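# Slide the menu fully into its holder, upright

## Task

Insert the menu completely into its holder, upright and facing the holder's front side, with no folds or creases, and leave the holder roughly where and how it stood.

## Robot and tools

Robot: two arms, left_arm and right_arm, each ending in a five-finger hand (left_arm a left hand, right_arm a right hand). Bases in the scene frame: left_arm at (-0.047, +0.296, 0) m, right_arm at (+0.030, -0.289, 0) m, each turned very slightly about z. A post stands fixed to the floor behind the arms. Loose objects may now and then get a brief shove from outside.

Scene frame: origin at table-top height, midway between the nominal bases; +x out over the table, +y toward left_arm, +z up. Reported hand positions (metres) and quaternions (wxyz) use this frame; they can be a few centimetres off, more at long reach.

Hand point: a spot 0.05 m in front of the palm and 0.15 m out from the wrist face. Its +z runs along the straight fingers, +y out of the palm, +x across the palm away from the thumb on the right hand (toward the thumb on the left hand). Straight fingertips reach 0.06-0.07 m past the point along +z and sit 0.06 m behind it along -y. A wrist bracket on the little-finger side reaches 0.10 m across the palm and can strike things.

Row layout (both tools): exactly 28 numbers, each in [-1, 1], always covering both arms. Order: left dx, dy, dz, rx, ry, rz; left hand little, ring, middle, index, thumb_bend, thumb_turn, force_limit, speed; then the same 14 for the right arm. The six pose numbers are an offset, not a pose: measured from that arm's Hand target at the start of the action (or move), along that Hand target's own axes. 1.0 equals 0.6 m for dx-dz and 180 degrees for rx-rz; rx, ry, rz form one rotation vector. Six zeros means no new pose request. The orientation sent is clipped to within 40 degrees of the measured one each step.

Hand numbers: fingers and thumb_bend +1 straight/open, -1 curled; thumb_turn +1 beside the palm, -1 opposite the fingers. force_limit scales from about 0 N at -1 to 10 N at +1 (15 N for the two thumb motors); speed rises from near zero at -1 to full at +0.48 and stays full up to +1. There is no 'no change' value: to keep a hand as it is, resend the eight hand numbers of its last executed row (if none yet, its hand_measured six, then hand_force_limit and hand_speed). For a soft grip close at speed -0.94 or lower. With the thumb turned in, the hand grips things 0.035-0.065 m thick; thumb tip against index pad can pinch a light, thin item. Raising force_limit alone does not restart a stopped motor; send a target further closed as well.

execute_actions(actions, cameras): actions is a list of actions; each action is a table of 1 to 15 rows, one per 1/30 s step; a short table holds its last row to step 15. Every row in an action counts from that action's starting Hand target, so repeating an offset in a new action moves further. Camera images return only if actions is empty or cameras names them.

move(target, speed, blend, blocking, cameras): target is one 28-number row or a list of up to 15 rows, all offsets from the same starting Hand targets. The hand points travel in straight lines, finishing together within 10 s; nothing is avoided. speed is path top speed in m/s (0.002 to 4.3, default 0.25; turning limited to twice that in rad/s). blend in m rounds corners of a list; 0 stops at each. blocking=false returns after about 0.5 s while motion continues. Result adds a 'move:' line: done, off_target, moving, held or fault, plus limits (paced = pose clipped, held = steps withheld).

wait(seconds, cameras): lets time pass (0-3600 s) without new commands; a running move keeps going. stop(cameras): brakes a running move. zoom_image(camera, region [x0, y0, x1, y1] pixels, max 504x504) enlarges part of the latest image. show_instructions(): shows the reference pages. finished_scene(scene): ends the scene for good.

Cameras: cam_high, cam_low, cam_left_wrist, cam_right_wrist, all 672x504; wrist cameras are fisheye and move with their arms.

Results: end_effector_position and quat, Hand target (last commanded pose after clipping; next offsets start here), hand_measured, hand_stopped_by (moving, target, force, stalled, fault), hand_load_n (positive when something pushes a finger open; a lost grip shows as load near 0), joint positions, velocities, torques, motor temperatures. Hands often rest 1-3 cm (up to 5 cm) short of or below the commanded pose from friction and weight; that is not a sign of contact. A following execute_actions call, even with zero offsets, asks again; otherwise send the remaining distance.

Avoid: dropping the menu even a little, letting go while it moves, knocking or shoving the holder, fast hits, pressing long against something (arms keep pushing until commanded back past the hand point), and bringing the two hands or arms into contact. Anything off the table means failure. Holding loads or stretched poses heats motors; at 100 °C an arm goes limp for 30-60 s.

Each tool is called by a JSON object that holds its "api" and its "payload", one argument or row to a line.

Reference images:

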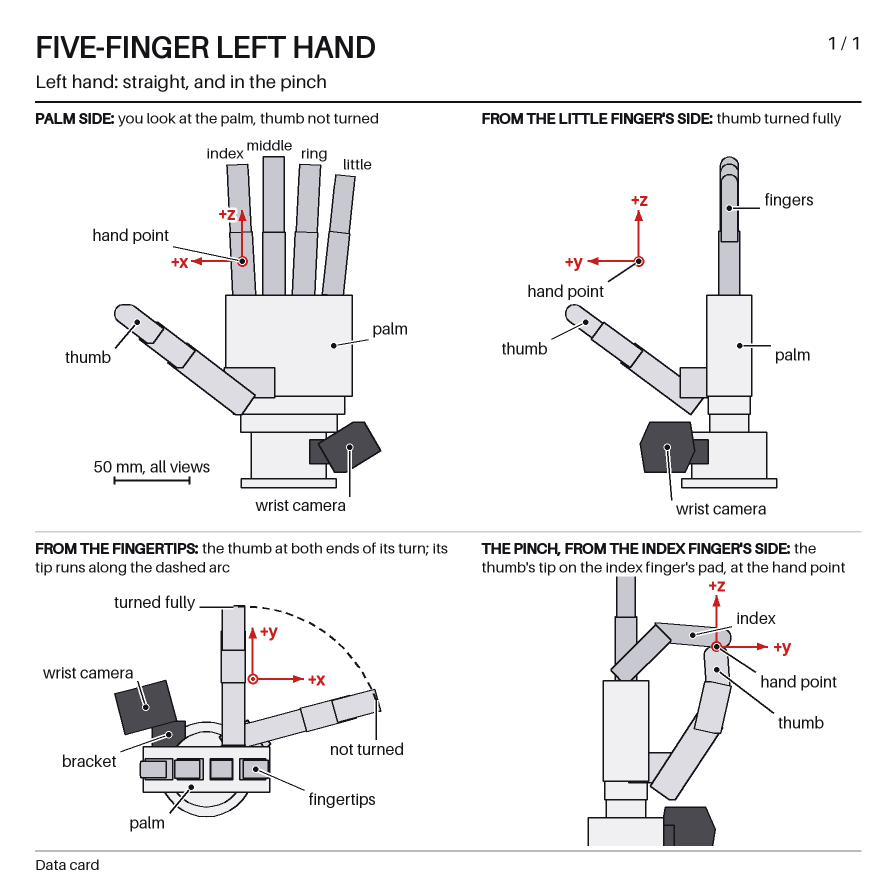

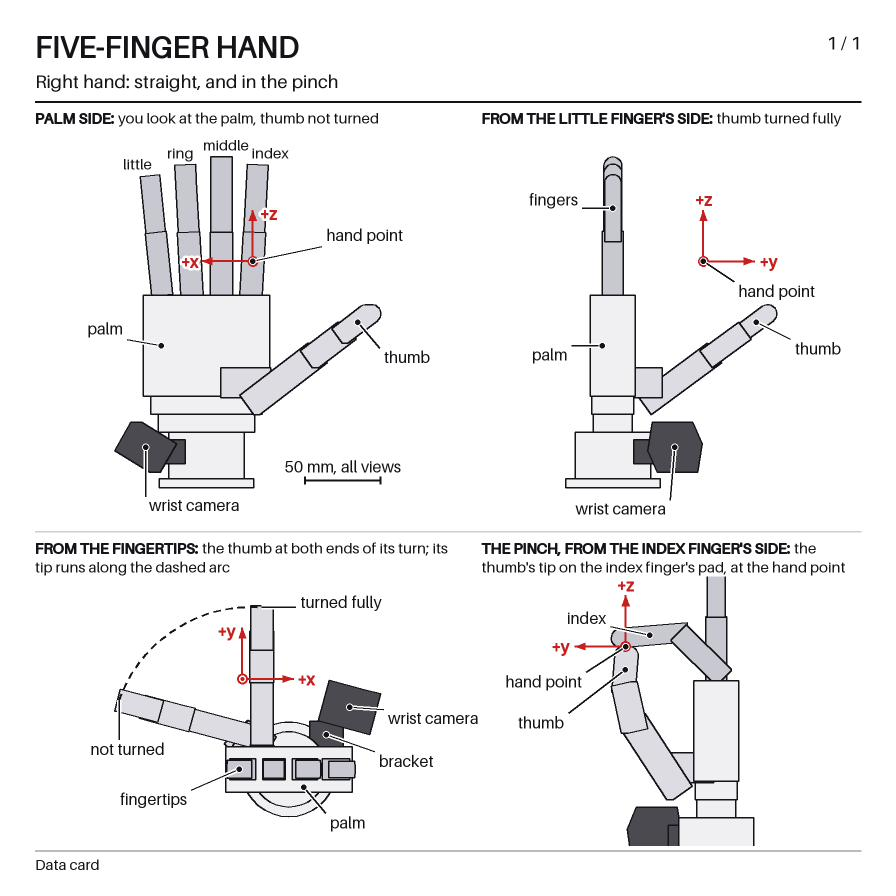

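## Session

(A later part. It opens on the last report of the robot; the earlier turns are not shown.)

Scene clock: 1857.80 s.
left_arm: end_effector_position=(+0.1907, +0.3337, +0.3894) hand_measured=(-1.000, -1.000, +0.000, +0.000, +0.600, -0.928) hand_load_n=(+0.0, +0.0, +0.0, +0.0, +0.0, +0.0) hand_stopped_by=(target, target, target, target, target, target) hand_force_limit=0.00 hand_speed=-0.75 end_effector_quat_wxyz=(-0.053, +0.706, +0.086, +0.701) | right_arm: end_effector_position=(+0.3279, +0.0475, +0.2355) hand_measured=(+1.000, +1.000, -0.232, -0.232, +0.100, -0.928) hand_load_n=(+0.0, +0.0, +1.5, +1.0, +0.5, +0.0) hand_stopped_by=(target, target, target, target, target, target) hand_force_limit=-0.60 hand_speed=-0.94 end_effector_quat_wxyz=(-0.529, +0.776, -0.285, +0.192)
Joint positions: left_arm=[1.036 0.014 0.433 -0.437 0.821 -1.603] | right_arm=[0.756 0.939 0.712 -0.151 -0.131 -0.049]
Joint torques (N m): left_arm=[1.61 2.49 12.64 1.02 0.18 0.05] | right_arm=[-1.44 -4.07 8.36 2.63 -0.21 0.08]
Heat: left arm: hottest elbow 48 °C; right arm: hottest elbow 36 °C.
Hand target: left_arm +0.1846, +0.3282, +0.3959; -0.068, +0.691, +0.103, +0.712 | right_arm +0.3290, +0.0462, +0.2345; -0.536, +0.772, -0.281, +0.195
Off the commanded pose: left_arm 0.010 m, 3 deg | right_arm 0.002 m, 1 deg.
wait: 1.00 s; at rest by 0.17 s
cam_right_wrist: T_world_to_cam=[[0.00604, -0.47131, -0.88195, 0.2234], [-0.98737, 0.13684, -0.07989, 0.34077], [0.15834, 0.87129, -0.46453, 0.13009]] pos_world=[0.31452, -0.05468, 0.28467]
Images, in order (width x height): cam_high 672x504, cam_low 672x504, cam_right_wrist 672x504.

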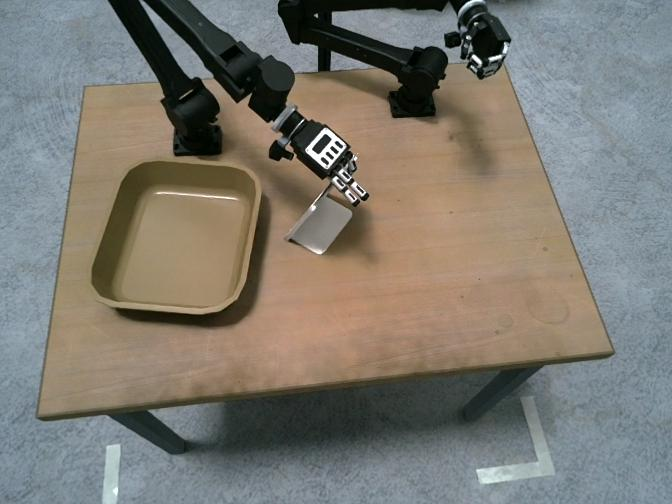

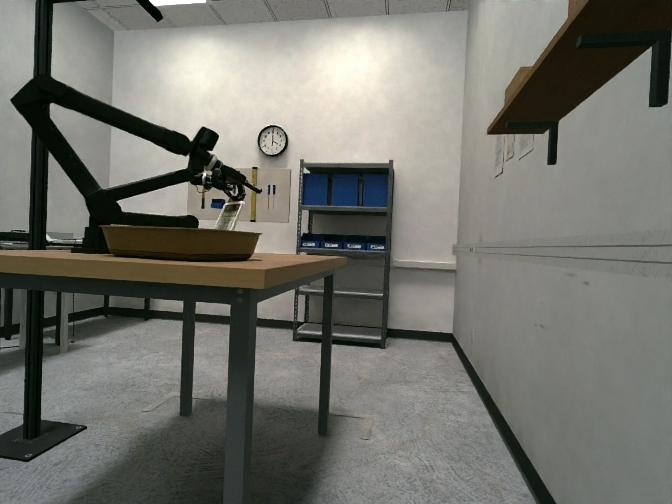

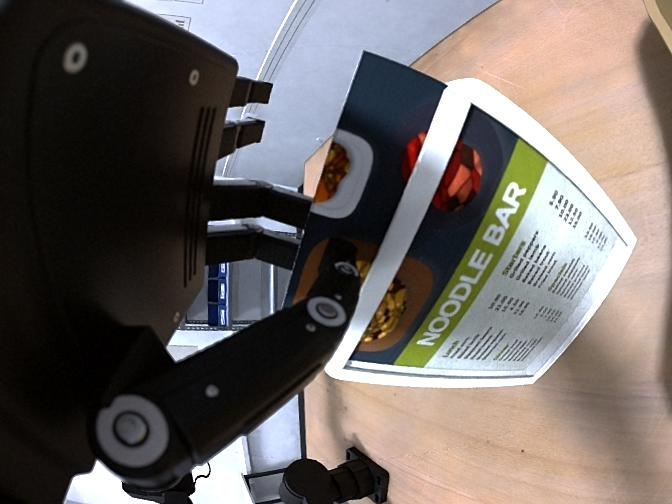

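{"api": "move", "payload": {
  "target": [0,0,0,0,0,0,-1,-1,0.0,0.0,0.6,-0.928,0,-0.75,0,0.0075,-0.002,0,0,0,1,1,-0.233,-0.233,0.1,-0.928,-0.6,-0.94],
  "speed": 0.02
}}

{"api": "wait", "payload": {
  "seconds": 1,
  "cameras": ["cam_low","cam_high","cam_right_wrist"]
}}

{"api": "zoom_image", "payload": {
  "camera": "cam_right_wrist",
  "region": [280, 200, 420, 390]
}}

{"api": "zoom_image", "payload": {
  "camera": "cam_low",
  "region": [215, 170, 265, 220]
}}

{"api": "zoom_image", "payload": {
  "camera": "cam_high",
  "region": [300, 150, 380, 230]
}}

Scene clock: 1907.13 s.
left_arm: end_effector_position=(+0.1907, +0.3337, +0.3894) hand_measured=(-1.000, -1.000, +0.000, +0.000, +0.600, -0.928) hand_load_n=(+0.0, +0.0, +0.0, +0.0, +0.0, -0.5) hand_stopped_by=(target, target, target, target, target, target) hand_force_limit=0.00 hand_speed=-0.75 end_effector_quat_wxyz=(-0.053, +0.706, +0.086, +0.701) | right_arm: end_effector_position=(+0.3260, +0.0452, +0.2305) hand_measured=(+1.000, +1.000, -0.232, -0.232, +0.100, -0.928) hand_load_n=(+0.0, +0.0, +1.5, +1.0, +0.0, +0.0) hand_stopped_by=(target, target, target, target, target, target) hand_force_limit=-0.60 hand_speed=-0.94 end_effector_quat_wxyz=(-0.528, +0.776, -0.285, +0.192)
Joint positions: left_arm=[1.036 0.014 0.433 -0.437 0.821 -1.603] | right_arm=[0.755 0.934 0.697 -0.143 -0.133 -0.049]
Joint torques (N m): left_arm=[1.73 2.55 12.64 1.02 0.19 0.05] | right_arm=[-1.26 -3.96 8.46 2.66 -0.22 0.07]
Heat: left arm: hottest elbow 49 °C; right arm: hottest elbow 35 °C.
Hand target: left_arm +0.1846, +0.3282, +0.3959; -0.068, +0.691, +0.103, +0.712 | right_arm +0.3273, +0.0441, +0.2308; -0.536, +0.772, -0.281, +0.195
Off the commanded pose: left_arm 0.010 m, 3 deg | right_arm 0.002 m, 1 deg.
joint sent to its limit (left arm) — joint 2 (shoulder), lower limit. The joint targets are off in position and orientation.
move: done

Scene clock: 1908.13 s.
left_arm: end_effector_position=(+0.1907, +0.3337, +0.3894) hand_measured=(-1.000, -1.000, +0.000, +0.000, +0.600, -0.928) hand_load_n=(+0.0, +0.0, +0.0, +0.0, +0.0, -0.5) hand_stopped_by=(target, target, target, target, target, target) hand_force_limit=0.00 hand_speed=-0.75 end_effector_quat_wxyz=(-0.053, +0.706, +0.086, +0.701) | right_arm: end_effector_position=(+0.3260, +0.0452, +0.2305) hand_measured=(+1.000, +1.000, -0.232, -0.232, +0.100, -0.928) hand_load_n=(+0.0, -0.5, +1.5, +1.0, +0.5, +0.0) hand_stopped_by=(target, target, target, target, target, target) hand_force_limit=-0.60 hand_speed=-0.94 end_effector_quat_wxyz=(-0.528, +0.776, -0.285, +0.192)
Joint positions: left_arm=[1.036 0.014 0.433 -0.437 0.821 -1.603] | right_arm=[0.755 0.934 0.697 -0.143 -0.133 -0.049]
Joint torques (N m): left_arm=[1.67 2.49 12.63 1.02 0.18 0.04] | right_arm=[-1.49 -3.9 8.49 2.66 -0.21 0.08]
Heat: left arm: hottest elbow 49 °C; right arm: hottest elbow 35 °C.
Hand target: left_arm +0.1846, +0.3282, +0.3959; -0.068, +0.691, +0.103, +0.712 | right_arm +0.3273, +0.0441, +0.2308; -0.536, +0.772, -0.281, +0.195
Off the commanded pose: left_arm 0.010 m, 3 deg | right_arm 0.002 m, 1 deg.
wait: 1.00 s; at rest by 0.17 s
cam_right_wrist: T_world_to_cam=[[0.00418, -0.47221, -0.88148, 0.21854], [-0.98752, 0.13683, -0.07798, 0.33832], [0.15743, 0.8708, -0.46575, 0.13067]] pos_world=[0.31261, -0.05688, 0.27987]
Images, in order (width x height): cam_high 672x504, cam_low 672x504, cam_right_wrist 672x504.

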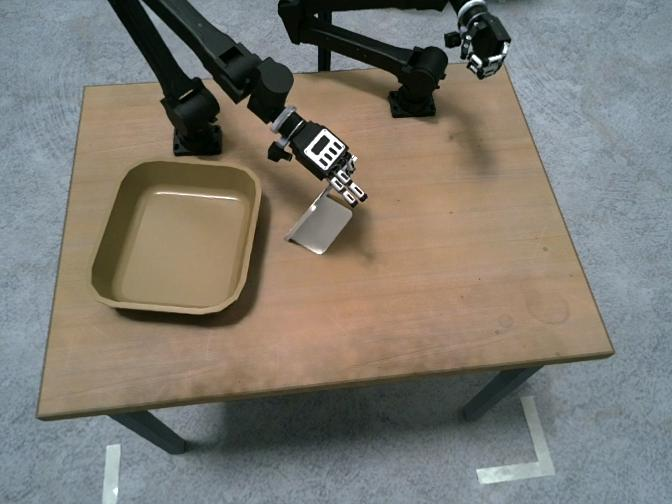

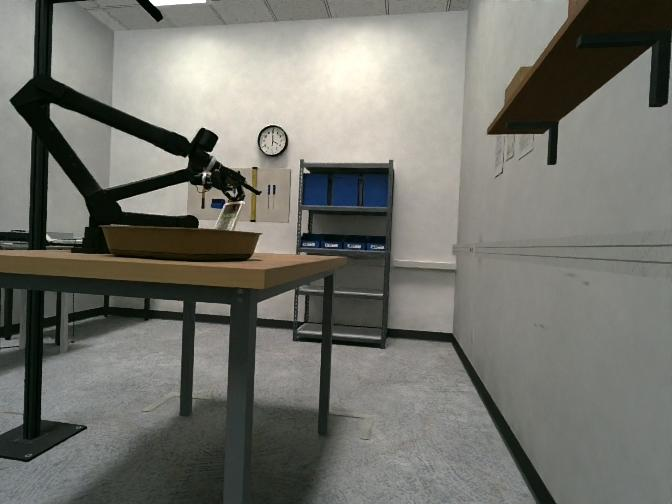

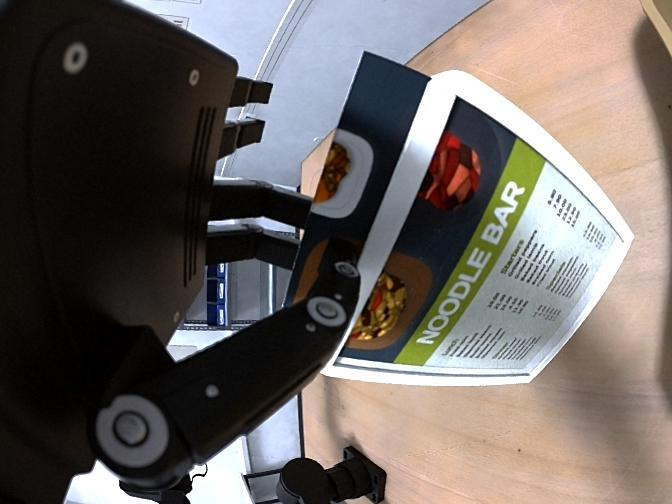

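Scaled by 2.653 from the camera's image (finer frame: 960x720).

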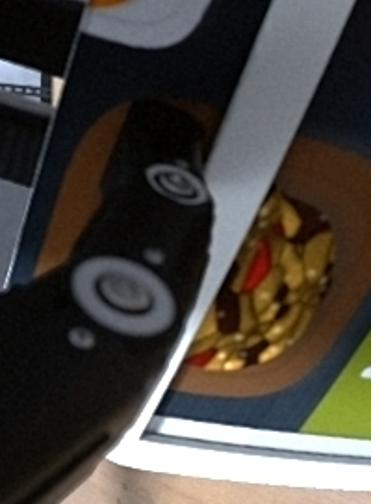

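Scaled by 10.080 from the camera's image (finer frame: 960x720).

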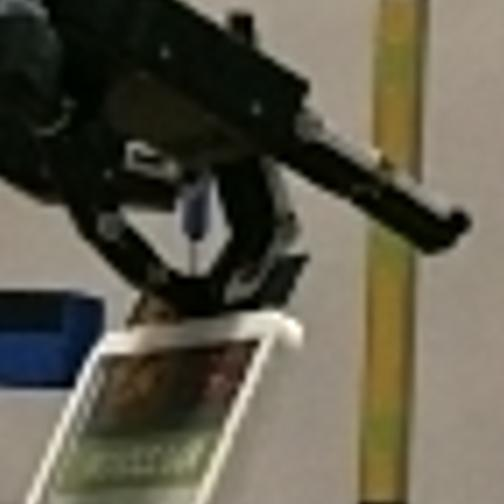

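Scaled by 6.300 from the camera's image (finer frame: 960x720).

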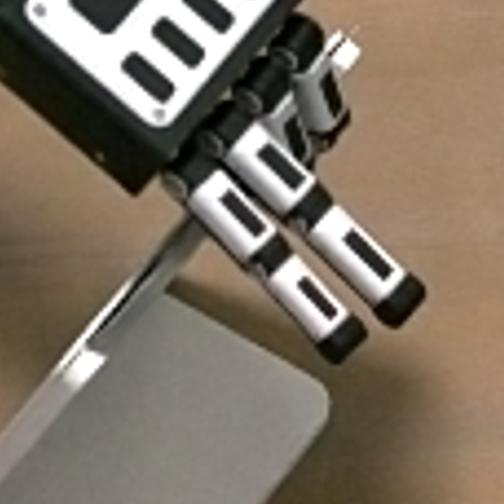

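{"api": "move", "payload": {
  "target": [0,0,0,0,0,0,-1,-1,0.0,0.0,0.6,-0.928,0,-0.75,0,0,-0.006,0,0,0,1,1,-0.233,-0.233,0.1,-0.928,-0.6,-0.94],
  "speed": 0.02,
  "cameras": ["cam_low","cam_right_wrist"]
}}

{"api": "zoom_image", "payload": {
  "camera": "cam_right_wrist",
  "region": [280, 200, 420, 390]
}}

{"api": "zoom_image", "payload": {
  "camera": "cam_low",
  "region": [215, 170, 265, 220]
}}

Scene clock: 1919.60 s.
left_arm: end_effector_position=(+0.1907, +0.3337, +0.3894) hand_measured=(-1.000, -1.000, +0.000, +0.000, +0.600, -0.928) hand_load_n=(+0.0, +0.0, +0.0, +0.0, +0.0, +0.0) hand_stopped_by=(target, target, target, target, target, target) hand_force_limit=0.00 hand_speed=-0.75 end_effector_quat_wxyz=(-0.053, +0.706, +0.086, +0.701) | right_arm: end_effector_position=(+0.3248, +0.0434, +0.2319) hand_measured=(+1.000, +1.000, -0.232, -0.232, +0.100, -0.928) hand_load_n=(+0.0, +0.0, +2.0, +1.0, +0.5, +0.0) hand_stopped_by=(target, target, target, target, target, target) hand_force_limit=-0.60 hand_speed=-0.94 end_effector_quat_wxyz=(-0.530, +0.775, -0.285, +0.193)
Joint positions: left_arm=[1.036 0.014 0.433 -0.437 0.821 -1.603] | right_arm=[0.753 0.924 0.692 -0.143 -0.135 -0.049]
Joint torques (N m): left_arm=[1.61 2.49 12.64 1.02 0.18 0.05] | right_arm=[-1.38 -4.19 8.57 2.36 -0.24 0.06]
Heat: left arm: hottest elbow 49 °C; right arm: hottest elbow 35 °C.
Hand target: left_arm +0.1846, +0.3282, +0.3959; -0.068, +0.691, +0.103, +0.712 | right_arm +0.3252, +0.0414, +0.2320; -0.536, +0.772, -0.281, +0.195
Off the commanded pose: left_arm 0.010 m, 3 deg | right_arm 0.002 m, 1 deg.
joint sent to its limit (left arm) — joint 2 (shoulder), lower limit. The joint targets are off in position and orientation.
move: done
cam_right_wrist: T_world_to_cam=[[0.0071, -0.46875, -0.8833, 0.21829], [-0.98716, 0.13765, -0.08098, 0.33808], [0.15955, 0.87254, -0.46176, 0.13142]] pos_world=[0.31122, -0.05888, 0.28088]

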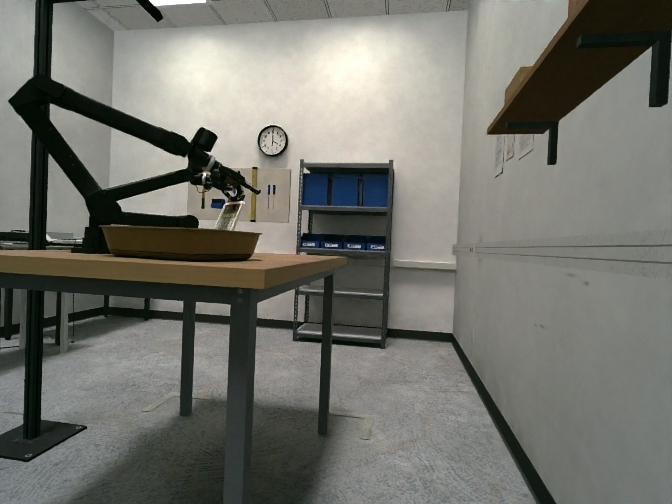

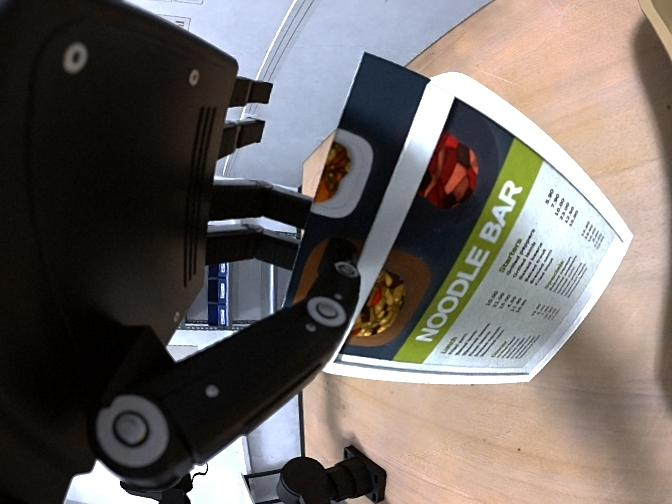

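Scaled by 2.653 from the camera's image (finer frame: 960x720).

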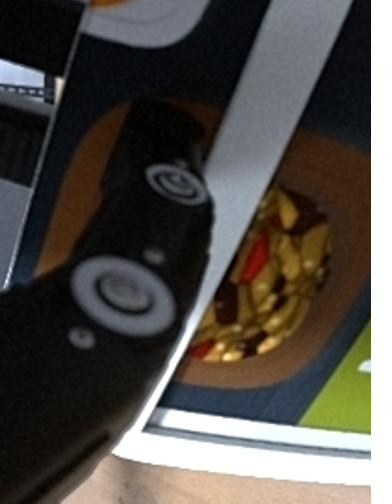

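Scaled by 10.080 from the camera's image (finer frame: 960x720).

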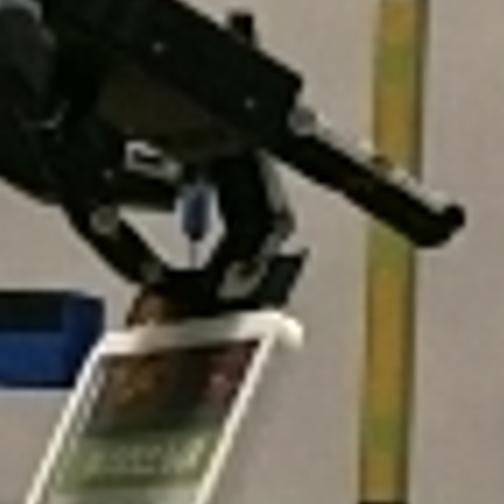

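{"api": "execute_actions", "payload": {
  "actions": [
    [[0,0,0,0,0,0,-1,-1,0.0,0.0,0.6,-0.928,0,-0.75,0,0,0,0,0,0,1,1,-0.233,-0.233,0.14,-0.928,-0.6,-0.94]]
  ]
}}

{"api": "wait", "payload": {
  "seconds": 1.5,
  "cameras": ["cam_low","cam_right_wrist"]
}}

{"api": "zoom_image", "payload": {
  "camera": "cam_right_wrist",
  "region": [280, 200, 420, 390]
}}

{"api": "zoom_image", "payload": {
  "camera": "cam_low",
  "region": [215, 170, 265, 220]
}}

Scene clock: 1943.20 s.
left_arm: end_effector_position=(+0.1907, +0.3337, +0.3894) hand_measured=(-1.000, -1.000, +0.000, +0.000, +0.600, -0.928) hand_load_n=(+0.0, +0.0, +0.0, +0.0, +0.0, +0.0) hand_stopped_by=(target, target, target, target, target, target) hand_force_limit=0.00 hand_speed=-0.75 end_effector_quat_wxyz=(-0.053, +0.706, +0.086, +0.701) | right_arm: end_effector_position=(+0.3248, +0.0434, +0.2319) hand_measured=(+1.000, +1.000, -0.232, -0.232, +0.140, -0.928) hand_load_n=(+0.0, +0.0, +2.0, +0.5, +0.0, +0.0) hand_stopped_by=(target, target, target, target, target, target) hand_force_limit=-0.60 hand_speed=-0.94 end_effector_quat_wxyz=(-0.530, +0.775, -0.285, +0.193)
Joint positions: left_arm=[1.036 0.014 0.433 -0.437 0.821 -1.603] | right_arm=[0.753 0.924 0.692 -0.143 -0.135 -0.049]
Joint torques (N m): left_arm=[1.61 2.49 12.62 1.03 0.18 0.05] | right_arm=[-1.26 -3.9 8.61 2.36 -0.22 0.06]
Heat: left arm: hottest elbow 49 °C; right arm: hottest elbow 36 °C.
Hand target: left_arm +0.1846, +0.3282, +0.3959; -0.068, +0.691, +0.103, +0.712 | right_arm +0.3252, +0.0414, +0.2320; -0.536, +0.772, -0.281, +0.195
Off the commanded pose: left_arm 0.010 m, 3 deg | right_arm 0.002 m, 1 deg.
joint sent to its limit (left arm) — joint 2 (shoulder), lower limit. The joint targets are off in position and orientation.
Step readings (end_effector_position of left_arm | right_arm):
0: (+0.1907, +0.3337, +0.3894) | (+0.3248, +0.0434, +0.2319)
1: (+0.1907, +0.3337, +0.3894) | (+0.3248, +0.0434, +0.2319)
2: (+0.1907, +0.3337, +0.3894) | (+0.3248, +0.0434, +0.2319)
4: (+0.1907, +0.3337, +0.3894) | (+0.3248, +0.0434, +0.2319)
8: (+0.1907, +0.3337, +0.3894) | (+0.3248, +0.0434, +0.2319)
15: (+0.1907, +0.3337, +0.3894) | (+0.3248, +0.0434, +0.2319)

Scene clock: 1944.70 s.
left_arm: end_effector_position=(+0.1907, +0.3337, +0.3894) hand_measured=(-1.000, -1.000, +0.000, +0.000, +0.600, -0.928) hand_load_n=(+0.0, +0.0, +0.0, +0.0, +0.0, +0.0) hand_stopped_by=(target, target, target, target, target, target) hand_force_limit=0.00 hand_speed=-0.75 end_effector_quat_wxyz=(-0.053, +0.706, +0.086, +0.701) | right_arm: end_effector_position=(+0.3248, +0.0434, +0.2319) hand_measured=(+1.000, +1.000, -0.232, -0.232, +0.140, -0.928) hand_load_n=(+0.0, +0.0, +2.0, +1.0, -0.5, +0.0) hand_stopped_by=(target, target, target, target, target, target) hand_force_limit=-0.60 hand_speed=-0.94 end_effector_quat_wxyz=(-0.530, +0.775, -0.285, +0.193)
Joint positions: left_arm=[1.036 0.014 0.433 -0.437 0.821 -1.603] | right_arm=[0.753 0.924 0.692 -0.143 -0.135 -0.049]
Joint torques (N m): left_arm=[1.61 2.49 12.64 1.02 0.19 0.05] | right_arm=[-1.2 -4.01 8.57 2.37 -0.24 0.07]
Heat: left arm: hottest elbow 49 °C; right arm: hottest elbow 36 °C.
Hand target: left_arm +0.1846, +0.3282, +0.3959; -0.068, +0.691, +0.103, +0.712 | right_arm +0.3252, +0.0414, +0.2320; -0.536, +0.772, -0.281, +0.195
Off the commanded pose: left_arm 0.010 m, 3 deg | right_arm 0.002 m, 1 deg.
wait: 1.50 s; at rest by 0.17 s
cam_right_wrist: T_world_to_cam=[[0.0071, -0.46875, -0.8833, 0.21829], [-0.98716, 0.13765, -0.08098, 0.33808], [0.15955, 0.87254, -0.46176, 0.13142]] pos_world=[0.31122, -0.05888, 0.28088]

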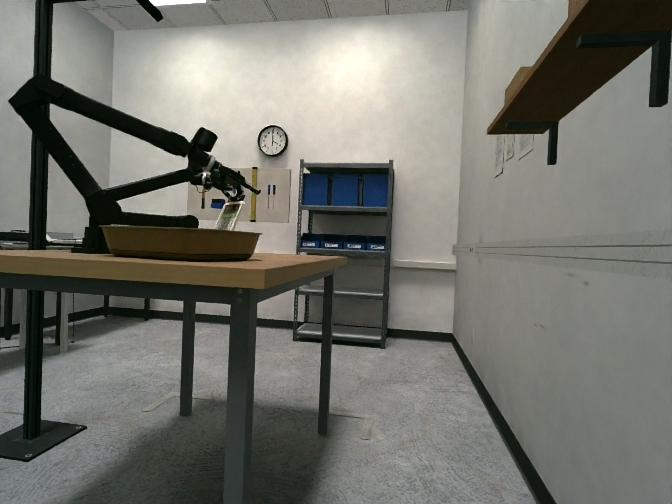

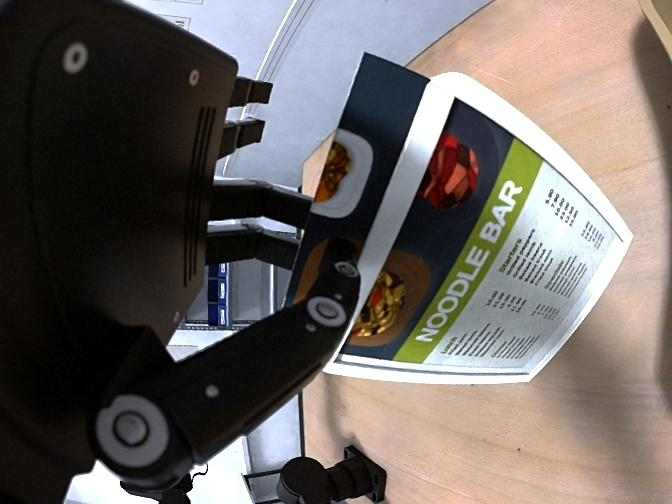

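Scaled by 2.653 from the camera's image (finer frame: 960x720).

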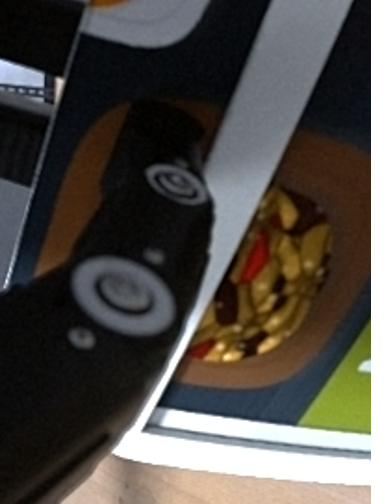

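Scaled by 10.080 from the camera's image (finer frame: 960x720).

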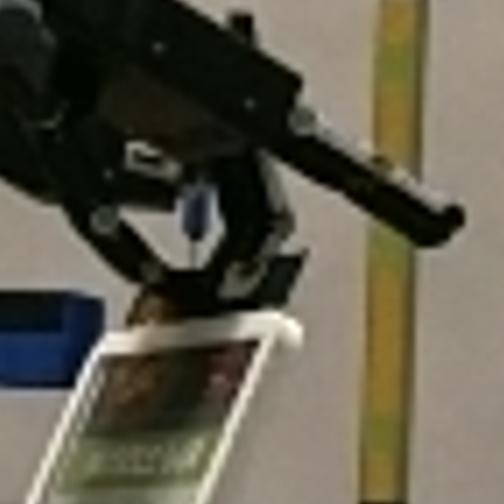

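{"api": "move", "payload": {
  "target": [0,0,0,0,0,0,-1,-1,0.0,0.0,0.6,-0.928,0,-0.75,0,-0.0333,0,0,0,0,1,1,-0.233,-0.233,0.14,-0.928,-0.6,-0.94],
  "speed": 0.02,
  "cameras": ["cam_right_wrist"]
}}

{"api": "zoom_image", "payload": {
  "camera": "cam_right_wrist",
  "region": [280, 200, 420, 390]
}}

Scene clock: 1954.07 s.
left_arm: end_effector_position=(+0.1907, +0.3337, +0.3894) hand_measured=(-1.000, -1.000, +0.000, +0.000, +0.600, -0.928) hand_load_n=(+0.0, +0.0, +0.0, +0.0, +0.0, +0.0) hand_stopped_by=(target, target, target, target, target, target) hand_force_limit=0.00 hand_speed=-0.75 end_effector_quat_wxyz=(-0.053, +0.706, +0.086, +0.701) | right_arm: end_effector_position=(+0.3233, +0.0422, +0.2292) hand_measured=(+1.000, +1.000, -0.232, -0.232, +0.140, -0.928) hand_load_n=(+0.0, +0.0, +2.0, +1.0, +0.0, +0.0) hand_stopped_by=(target, target, target, target, target, target) hand_force_limit=-0.60 hand_speed=-0.94 end_effector_quat_wxyz=(-0.526, +0.778, -0.286, +0.190)
Joint positions: left_arm=[1.036 0.014 0.433 -0.437 0.821 -1.603] | right_arm=[0.753 0.924 0.692 -0.156 -0.135 -0.049]
Joint torques (N m): left_arm=[1.67 2.49 12.64 1.02 0.18 0.05] | right_arm=[-1.14 -3.43 13.01 1.13 -0.11 0.07]
Heat: left arm: hottest elbow 49 °C; right arm: hottest elbow 36 °C.
Hand target: left_arm +0.1846, +0.3282, +0.3959; -0.068, +0.691, +0.103, +0.712 | right_arm +0.3297, +0.0468, +0.2507; -0.536, +0.772, -0.281, +0.195
Off the commanded pose: left_arm 0.010 m, 3 deg | right_arm 0.023 m, 2 deg.
joint sent to its limit (left arm) — joint 2 (shoulder), lower limit. The joint targets are off in position and orientation.
move: off_target (right_arm)
cam_right_wrist: T_world_to_cam=[[-0.00098, -0.47588, -0.87951, 0.21743], [-0.98788, 0.13697, -0.07301, 0.33511], [0.15521, 0.86878, -0.47025, 0.13497]] pos_world=[0.31031, -0.05969, 0.27917]

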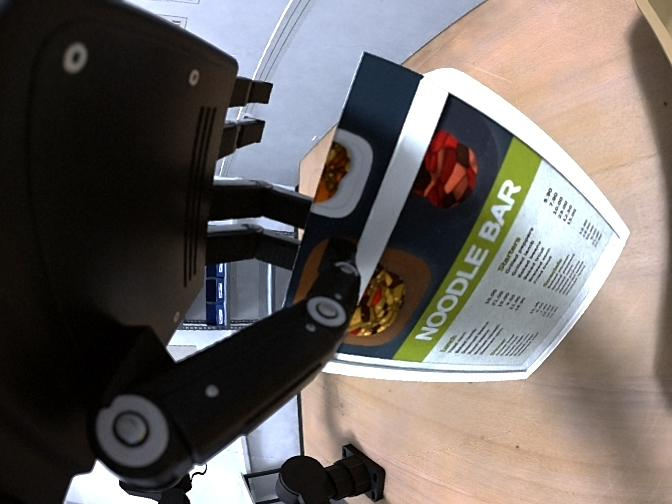

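Scaled by 2.653 from the camera's image (finer frame: 960x720).

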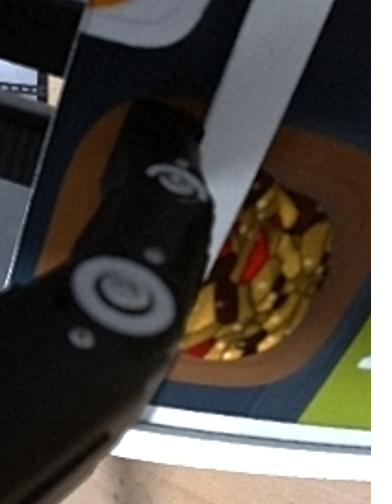

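{"api": "move", "payload": {
  "target": [0,0,0,0,0,0,-1,-1,0.0,0.0,0.6,-0.928,0,-0.75,0,-0.012,0,0,0,0,1,1,-0.233,-0.233,0.14,-0.928,-0.6,-0.94],
  "speed": 0.02,
  "cameras": ["cam_right_wrist"]
}}

Scene clock: 1959.73 s.
left_arm: end_effector_position=(+0.1907, +0.3337, +0.3894) hand_measured=(-1.000, -1.000, +0.000, +0.000, +0.600, -0.928) hand_load_n=(+0.0, +0.0, +0.0, +0.0, +0.0, -0.5) hand_stopped_by=(target, target, target, target, target, target) hand_force_limit=0.00 hand_speed=-0.75 end_effector_quat_wxyz=(-0.053, +0.706, +0.086, +0.701) | right_arm: end_effector_position=(+0.3222, +0.0411, +0.2287) hand_measured=(+1.000, +1.000, -0.232, -0.232, +0.140, -0.928) hand_load_n=(+0.0, +0.0, +2.5, +1.0, +0.0, +0.0) hand_stopped_by=(target, target, target, target, target, target) hand_force_limit=-0.60 hand_speed=-0.94 end_effector_quat_wxyz=(-0.521, +0.781, -0.288, +0.188)
Joint positions: left_arm=[1.036 0.014 0.433 -0.437 0.821 -1.603] | right_arm=[0.753 0.924 0.699 -0.176 -0.135 -0.049]
Joint torques (N m): left_arm=[1.61 2.49 12.63 1.02 0.18 0.04] | right_arm=[-1.08 -3.37 14.01 1.29 -0.08 0.07]
Heat: left arm: hottest elbow 49 °C; right arm: hottest elbow 38 °C.
Hand target: left_arm +0.1846, +0.3282, +0.3959; -0.068, +0.691, +0.103, +0.712 | right_arm +0.3313, +0.0487, +0.2576; -0.536, +0.772, -0.281, +0.195
Off the commanded pose: left_arm 0.010 m, 3 deg | right_arm 0.031 m, 2 deg.
joint sent to its limit (left arm) — joint 2 (shoulder), lower limit. The joint targets are off in position and orientation.
move: off_target (right_arm)
cam_right_wrist: T_world_to_cam=[[-0.00978, -0.48378, -0.87514, 0.2186], [-0.98856, 0.13639, -0.06435, 0.33228], [0.15049, 0.8645, -0.47958, 0.13966]] pos_world=[0.3096, -0.0603, 0.27967]

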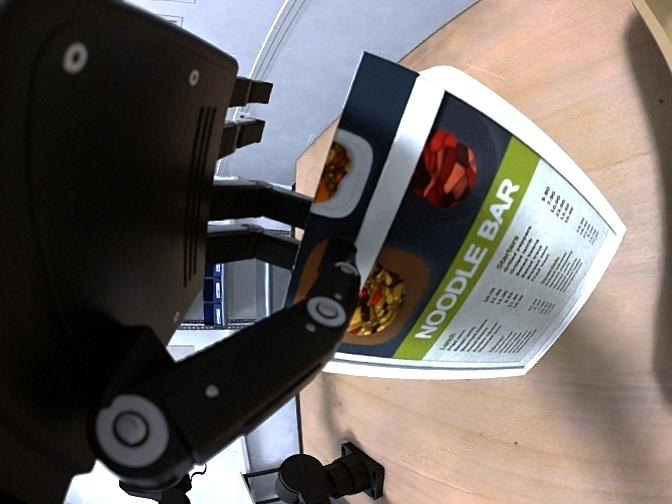

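{"api": "move", "payload": {
  "target": [0,0,0,0,0,0,-1,-1,0.0,0.0,0.6,-0.928,0,-0.75,0,-0.010,0,0,0,0,1,1,-0.233,-0.233,0.14,-0.928,-0.6,-0.94],
  "speed": 0.02,
  "cameras": ["cam_right_wrist"]
}}

Scene clock: 1965.27 s.
left_arm: end_effector_position=(+0.1907, +0.3337, +0.3894) hand_measured=(-1.000, -1.000, +0.000, +0.000, +0.600, -0.928) hand_load_n=(+0.0, +0.0, +0.0, +0.0, +0.0, +0.0) hand_stopped_by=(target, target, target, target, target, target) hand_force_limit=0.00 hand_speed=-0.75 end_effector_quat_wxyz=(-0.053, +0.706, +0.086, +0.701) | right_arm: end_effector_position=(+0.3227, +0.0415, +0.2331) hand_measured=(+1.000, +1.000, -0.232, -0.232, +0.140, -0.928) hand_load_n=(+0.0, +0.0, +2.0, +1.0, +0.0, +0.0) hand_stopped_by=(target, target, target, target, target, target) hand_force_limit=-0.60 hand_speed=-0.94 end_effector_quat_wxyz=(-0.520, +0.782, -0.289, +0.187)
Joint positions: left_arm=[1.036 0.014 0.433 -0.437 0.821 -1.603] | right_arm=[0.753 0.924 0.712 -0.192 -0.135 -0.049]
Joint torques (N m): left_arm=[1.61 2.43 12.64 1.03 0.19 0.05] | right_arm=[-0.73 -3.14 14.31 1.31 -0.05 0.1]
Heat: left arm: hottest elbow 49 °C; right arm: hottest elbow 39 °C.
Hand target: left_arm +0.1846, +0.3282, +0.3959; -0.068, +0.691, +0.103, +0.712 | right_arm +0.3327, +0.0503, +0.2632; -0.536, +0.772, -0.281, +0.195
Off the commanded pose: left_arm 0.010 m, 3 deg | right_arm 0.033 m, 3 deg.
joint sent to its limit (left arm) — joint 2 (shoulder), lower limit. The joint targets are off in position and orientation.
move: off_target (right_arm)
cam_right_wrist: T_world_to_cam=[[-0.01181, -0.4856, -0.8741, 0.22319], [-0.98871, 0.13625, -0.06234, 0.33257], [0.14936, 0.8635, -0.48173, 0.14229]] pos_world=[0.3102, -0.0598, 0.28437]

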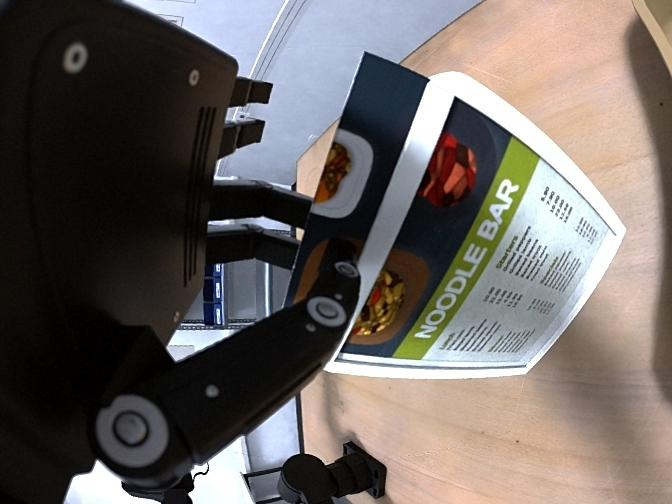

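{"api": "execute_actions", "payload": {
  "actions": [
    [[0,0,0,0,0,0,-1,-1,0.0,0.0,0.6,-0.928,0,-0.75,0,0,0,0,0,0,1,1,-0.233,-0.233,0.2,-0.928,-0.6,-0.94]]
  ]
}}

{"api": "wait", "payload": {
  "seconds": 1.2,
  "cameras": ["cam_low","cam_right_wrist"]
}}

{"api": "zoom_image", "payload": {
  "camera": "cam_right_wrist",
  "region": [280, 200, 420, 390]
}}

{"api": "zoom_image", "payload": {
  "camera": "cam_low",
  "region": [215, 170, 265, 220]
}}

Scene clock: 1973.37 s.
left_arm: end_effector_position=(+0.1907, +0.3337, +0.3894) hand_measured=(-1.000, -1.000, +0.000, +0.000, +0.600, -0.928) hand_load_n=(+0.0, +0.0, +0.0, +0.0, +0.0, +0.0) hand_stopped_by=(target, target, target, target, target, target) hand_force_limit=0.00 hand_speed=-0.75 end_effector_quat_wxyz=(-0.053, +0.706, +0.086, +0.701) | right_arm: end_effector_position=(+0.3227, +0.0415, +0.2331) hand_measured=(+1.000, +1.000, -0.232, -0.232, +0.200, -0.928) hand_load_n=(+0.0, +0.0, +1.0, +0.0, +0.0, +0.0) hand_stopped_by=(target, target, target, target, target, target) hand_force_limit=-0.60 hand_speed=-0.94 end_effector_quat_wxyz=(-0.520, +0.782, -0.289, +0.187)
Joint positions: left_arm=[1.036 0.014 0.433 -0.437 0.821 -1.603] | right_arm=[0.753 0.924 0.712 -0.192 -0.135 -0.049]
Joint torques (N m): left_arm=[1.67 2.43 12.64 1.02 0.18 0.05] | right_arm=[-1.03 -3.02 14.3 1.37 -0.05 0.09]
Heat: left arm: hottest elbow 49 °C; right arm: hottest elbow 38 °C.
Hand target: left_arm +0.1846, +0.3282, +0.3959; -0.068, +0.691, +0.103, +0.712 | right_arm +0.3327, +0.0503, +0.2632; -0.536, +0.772, -0.281, +0.195
Off the commanded pose: left_arm 0.010 m, 3 deg | right_arm 0.033 m, 3 deg.
joint sent to its limit (left arm) — joint 2 (shoulder), lower limit. The joint targets are off in position and orientation.
Step readings (end_effector_position of left_arm | right_arm):
0: (+0.1907, +0.3337, +0.3894) | (+0.3227, +0.0415, +0.2331)
1: (+0.1907, +0.3337, +0.3894) | (+0.3227, +0.0415, +0.2331)
2: (+0.1907, +0.3337, +0.3894) | (+0.3227, +0.0415, +0.2331)
4: (+0.1907, +0.3337, +0.3894) | (+0.3227, +0.0415, +0.2331)
8: (+0.1907, +0.3337, +0.3894) | (+0.3227, +0.0415, +0.2331)
15: (+0.1907, +0.3337, +0.3894) | (+0.3227, +0.0415, +0.2331)

Scene clock: 1974.57 s.
left_arm: end_effector_position=(+0.1907, +0.3337, +0.3894) hand_measured=(-1.000, -1.000, +0.000, +0.000, +0.600, -0.928) hand_load_n=(+0.0, +0.0, +0.0, +0.0, +0.0, +0.0) hand_stopped_by=(target, target, target, target, target, target) hand_force_limit=0.00 hand_speed=-0.75 end_effector_quat_wxyz=(-0.053, +0.706, +0.086, +0.701) | right_arm: end_effector_position=(+0.3227, +0.0415, +0.2331) hand_measured=(+1.000, +1.000, -0.232, -0.232, +0.200, -0.928) hand_load_n=(+0.0, +0.0, +1.0, +0.0, +0.0, +0.0) hand_stopped_by=(target, target, target, target, target, target) hand_force_limit=-0.60 hand_speed=-0.94 end_effector_quat_wxyz=(-0.520, +0.782, -0.289, +0.187)
Joint positions: left_arm=[1.036 0.014 0.433 -0.437 0.821 -1.603] | right_arm=[0.753 0.924 0.712 -0.192 -0.135 -0.049]
Joint torques (N m): left_arm=[1.67 2.49 12.64 1.02 0.18 0.04] | right_arm=[-0.73 -3.14 14.34 1.36 -0.05 0.09]
Heat: left arm: hottest elbow 49 °C; right arm: hottest elbow 38 °C.
Hand target: left_arm +0.1846, +0.3282, +0.3959; -0.068, +0.691, +0.103, +0.712 | right_arm +0.3327, +0.0503, +0.2632; -0.536, +0.772, -0.281, +0.195
Off the commanded pose: left_arm 0.010 m, 3 deg | right_arm 0.033 m, 3 deg.
wait: 1.20 s; at rest by 0.17 s
cam_right_wrist: T_world_to_cam=[[-0.01181, -0.4856, -0.8741, 0.22319], [-0.98871, 0.13625, -0.06234, 0.33257], [0.14936, 0.8635, -0.48173, 0.14229]] pos_world=[0.3102, -0.0598, 0.28437]

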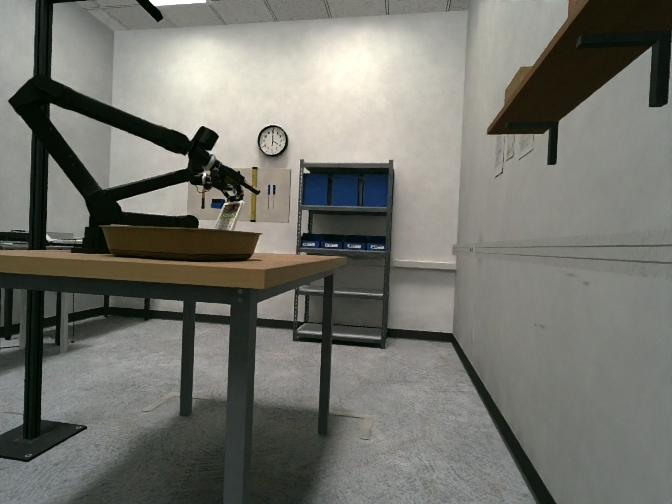

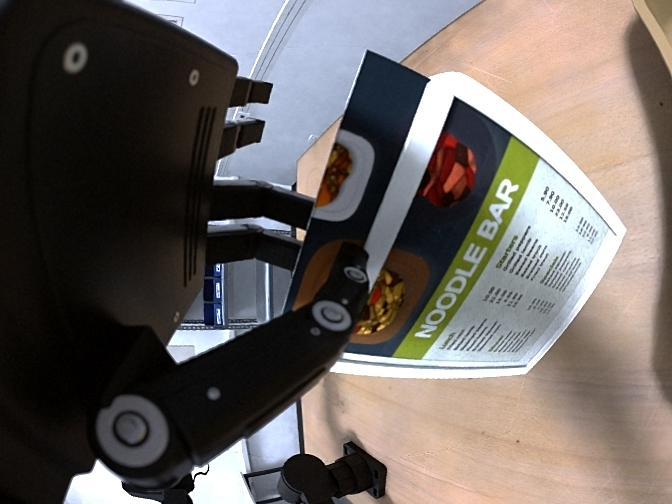

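Scaled by 2.653 from the camera's image (finer frame: 960x720).

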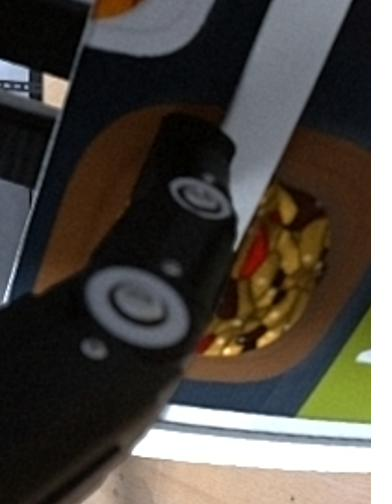

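Scaled by 10.080 from the camera's image (finer frame: 960x720).

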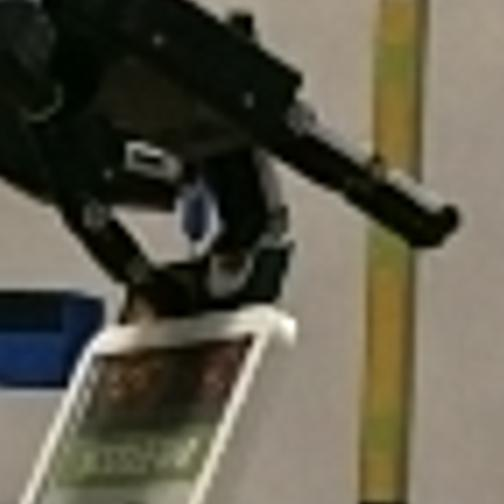

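{"api": "wait", "payload": {
  "seconds": 0.1,
  "cameras": ["cam_high"]
}}

{"api": "zoom_image", "payload": {
  "camera": "cam_high",
  "region": [270, 130, 410, 260]
}}

Scene clock: 1983.97 s.
left_arm: end_effector_position=(+0.1907, +0.3337, +0.3894) hand_measured=(-1.000, -1.000, +0.000, +0.000, +0.600, -0.928) hand_load_n=(+0.0, +0.0, +0.0, +0.0, +0.0, -0.5) hand_stopped_by=(target, target, target, target, target, target) hand_force_limit=0.00 hand_speed=-0.75 end_effector_quat_wxyz=(-0.053, +0.706, +0.086, +0.701) | right_arm: end_effector_position=(+0.3227, +0.0415, +0.2331) hand_measured=(+1.000, +1.000, -0.232, -0.232, +0.200, -0.928) hand_load_n=(+0.0, +0.0, +1.0, +0.0, +0.5, +0.0) hand_stopped_by=(target, target, target, target, target, target) hand_force_limit=-0.60 hand_speed=-0.94 end_effector_quat_wxyz=(-0.520, +0.782, -0.289, +0.187)
Joint positions: left_arm=[1.036 0.014 0.433 -0.437 0.821 -1.603] | right_arm=[0.753 0.924 0.712 -0.192 -0.135 -0.049]
Joint torques (N m): left_arm=[1.67 2.43 12.63 1.03 0.18 0.05] | right_arm=[-1.03 -3.08 14.28 1.33 -0.05 0.09]
Heat: left arm: hottest elbow 49 °C; right arm: hottest elbow 39 °C.
Hand target: left_arm +0.1846, +0.3282, +0.3959; -0.068, +0.691, +0.103, +0.712 | right_arm +0.3327, +0.0503, +0.2632; -0.536, +0.772, -0.281, +0.195
Off the commanded pose: left_arm 0.010 m, 3 deg | right_arm 0.033 m, 3 deg.
wait: 0.10 s; at rest from the start

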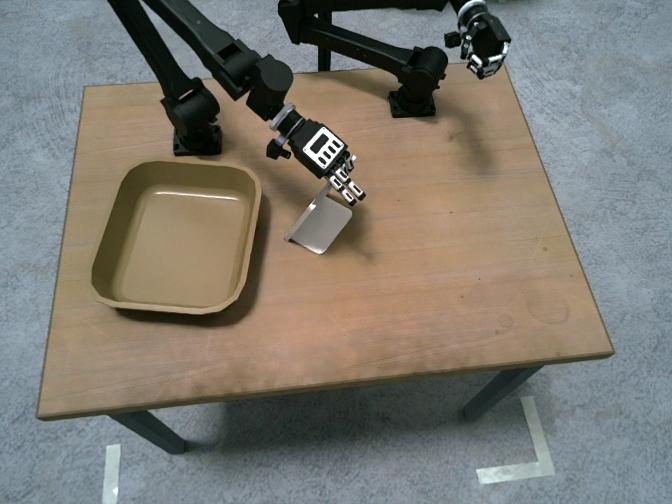

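Scaled by 3.600 from the camera's image (finer frame: 960x720).

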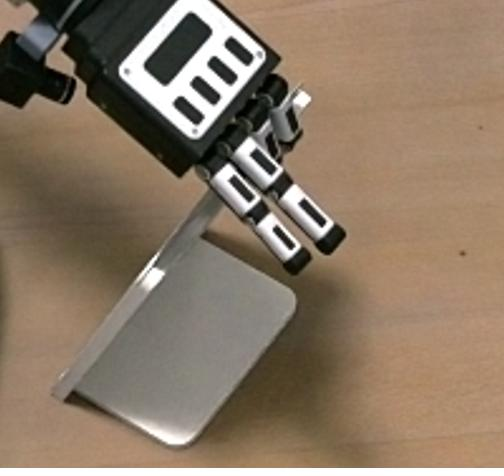

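{"api": "move", "payload": {
  "target": [0,0,0,0,0,0,-1,-1,0.0,0.0,0.6,-0.928,0,-0.75,0,-0.016,0.0055,0,0,0,1,1,-0.233,-0.233,0.2,-0.928,-0.6,-0.94],
  "speed": 0.02,
  "cameras": ["cam_right_wrist","cam_low"]
}}

{"api": "zoom_image", "payload": {
  "camera": "cam_low",
  "region": [215, 170, 265, 220]
}}

{"api": "zoom_image", "payload": {
  "camera": "cam_right_wrist",
  "region": [280, 40, 460, 390]
}}

Scene clock: 1993.73 s.
left_arm: end_effector_position=(+0.1907, +0.3337, +0.3894) hand_measured=(-1.000, -1.000, +0.000, +0.000, +0.600, -0.928) hand_load_n=(+0.0, +0.0, +0.0, +0.0, +0.0, -0.5) hand_stopped_by=(target, target, target, target, target, target) hand_force_limit=0.00 hand_speed=-0.75 end_effector_quat_wxyz=(-0.053, +0.706, +0.086, +0.701) | right_arm: end_effector_position=(+0.3282, +0.0464, +0.2454) hand_measured=(+1.000, +1.000, -0.232, -0.232, +0.200, -0.928) hand_load_n=(+0.0, +0.0, +0.0, +0.0, +0.5, +0.0) hand_stopped_by=(target, target, target, target, target, target) hand_force_limit=-0.60 hand_speed=-0.94 end_effector_quat_wxyz=(-0.523, +0.780, -0.287, +0.189)
Joint positions: left_arm=[1.036 0.014 0.433 -0.437 0.821 -1.603] | right_arm=[0.753 0.936 0.746 -0.205 -0.135 -0.049]
Joint torques (N m): left_arm=[1.61 2.49 12.64 1.02 0.18 0.05] | right_arm=[-0.56 -2.78 14.02 1.29 0.06 0.1]
Heat: left arm: hottest elbow 49 °C; right arm: hottest elbow 39 °C.
Hand target: left_arm +0.1846, +0.3282, +0.3959; -0.068, +0.691, +0.103, +0.712 | right_arm +0.3368, +0.0553, +0.2711; -0.536, +0.772, -0.281, +0.195
Off the commanded pose: left_arm 0.010 m, 3 deg | right_arm 0.028 m, 2 deg.
joint sent to its limit (left arm) — joint 2 (shoulder), lower limit. The joint targets are off in position and orientation.
move: off_target (right_arm)
cam_right_wrist: T_world_to_cam=[[-0.00566, -0.48013, -0.87718, 0.23482], [-0.98826, 0.13664, -0.06841, 0.33938], [0.1527, 0.86649, -0.47526, 0.14029]] pos_world=[0.31531, -0.05519, 0.29587]
Images, in order (width x height): cam_low 672x504, cam_right_wrist 672x504.

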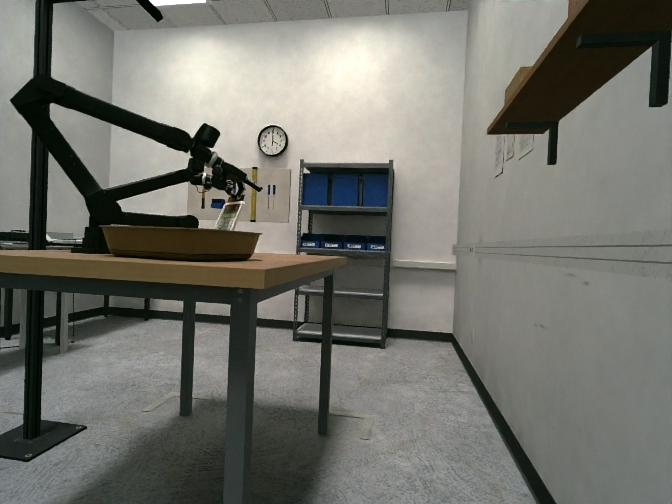

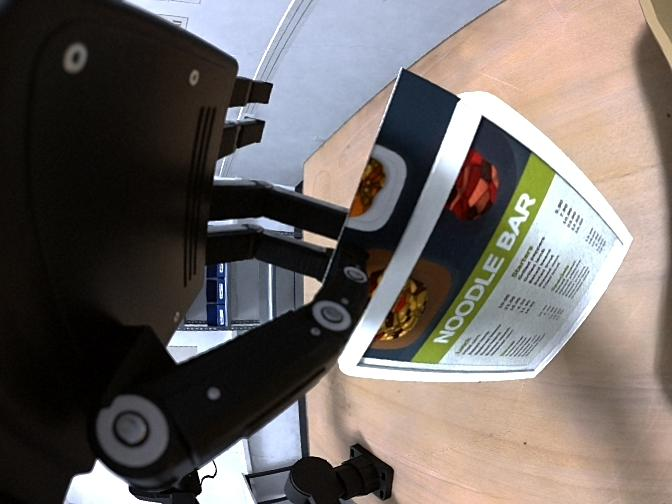

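Scaled by 10.080 from the camera's image (finer frame: 960x720).

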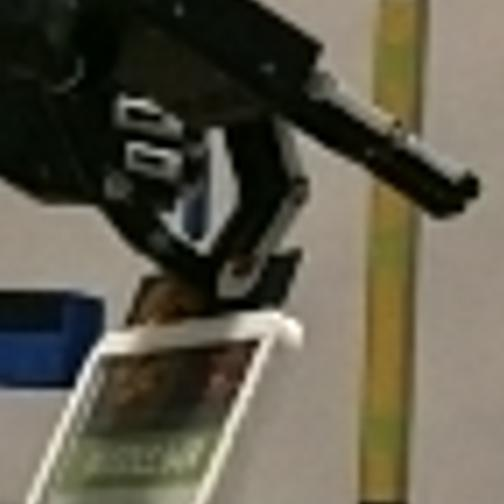

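Scaled by 1.440 from the camera's image (finer frame: 960x720).

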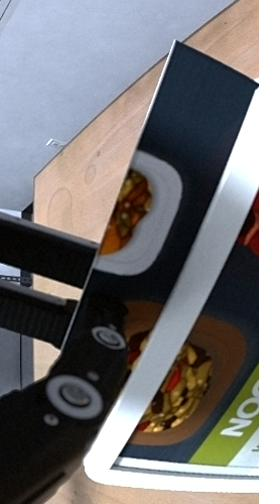

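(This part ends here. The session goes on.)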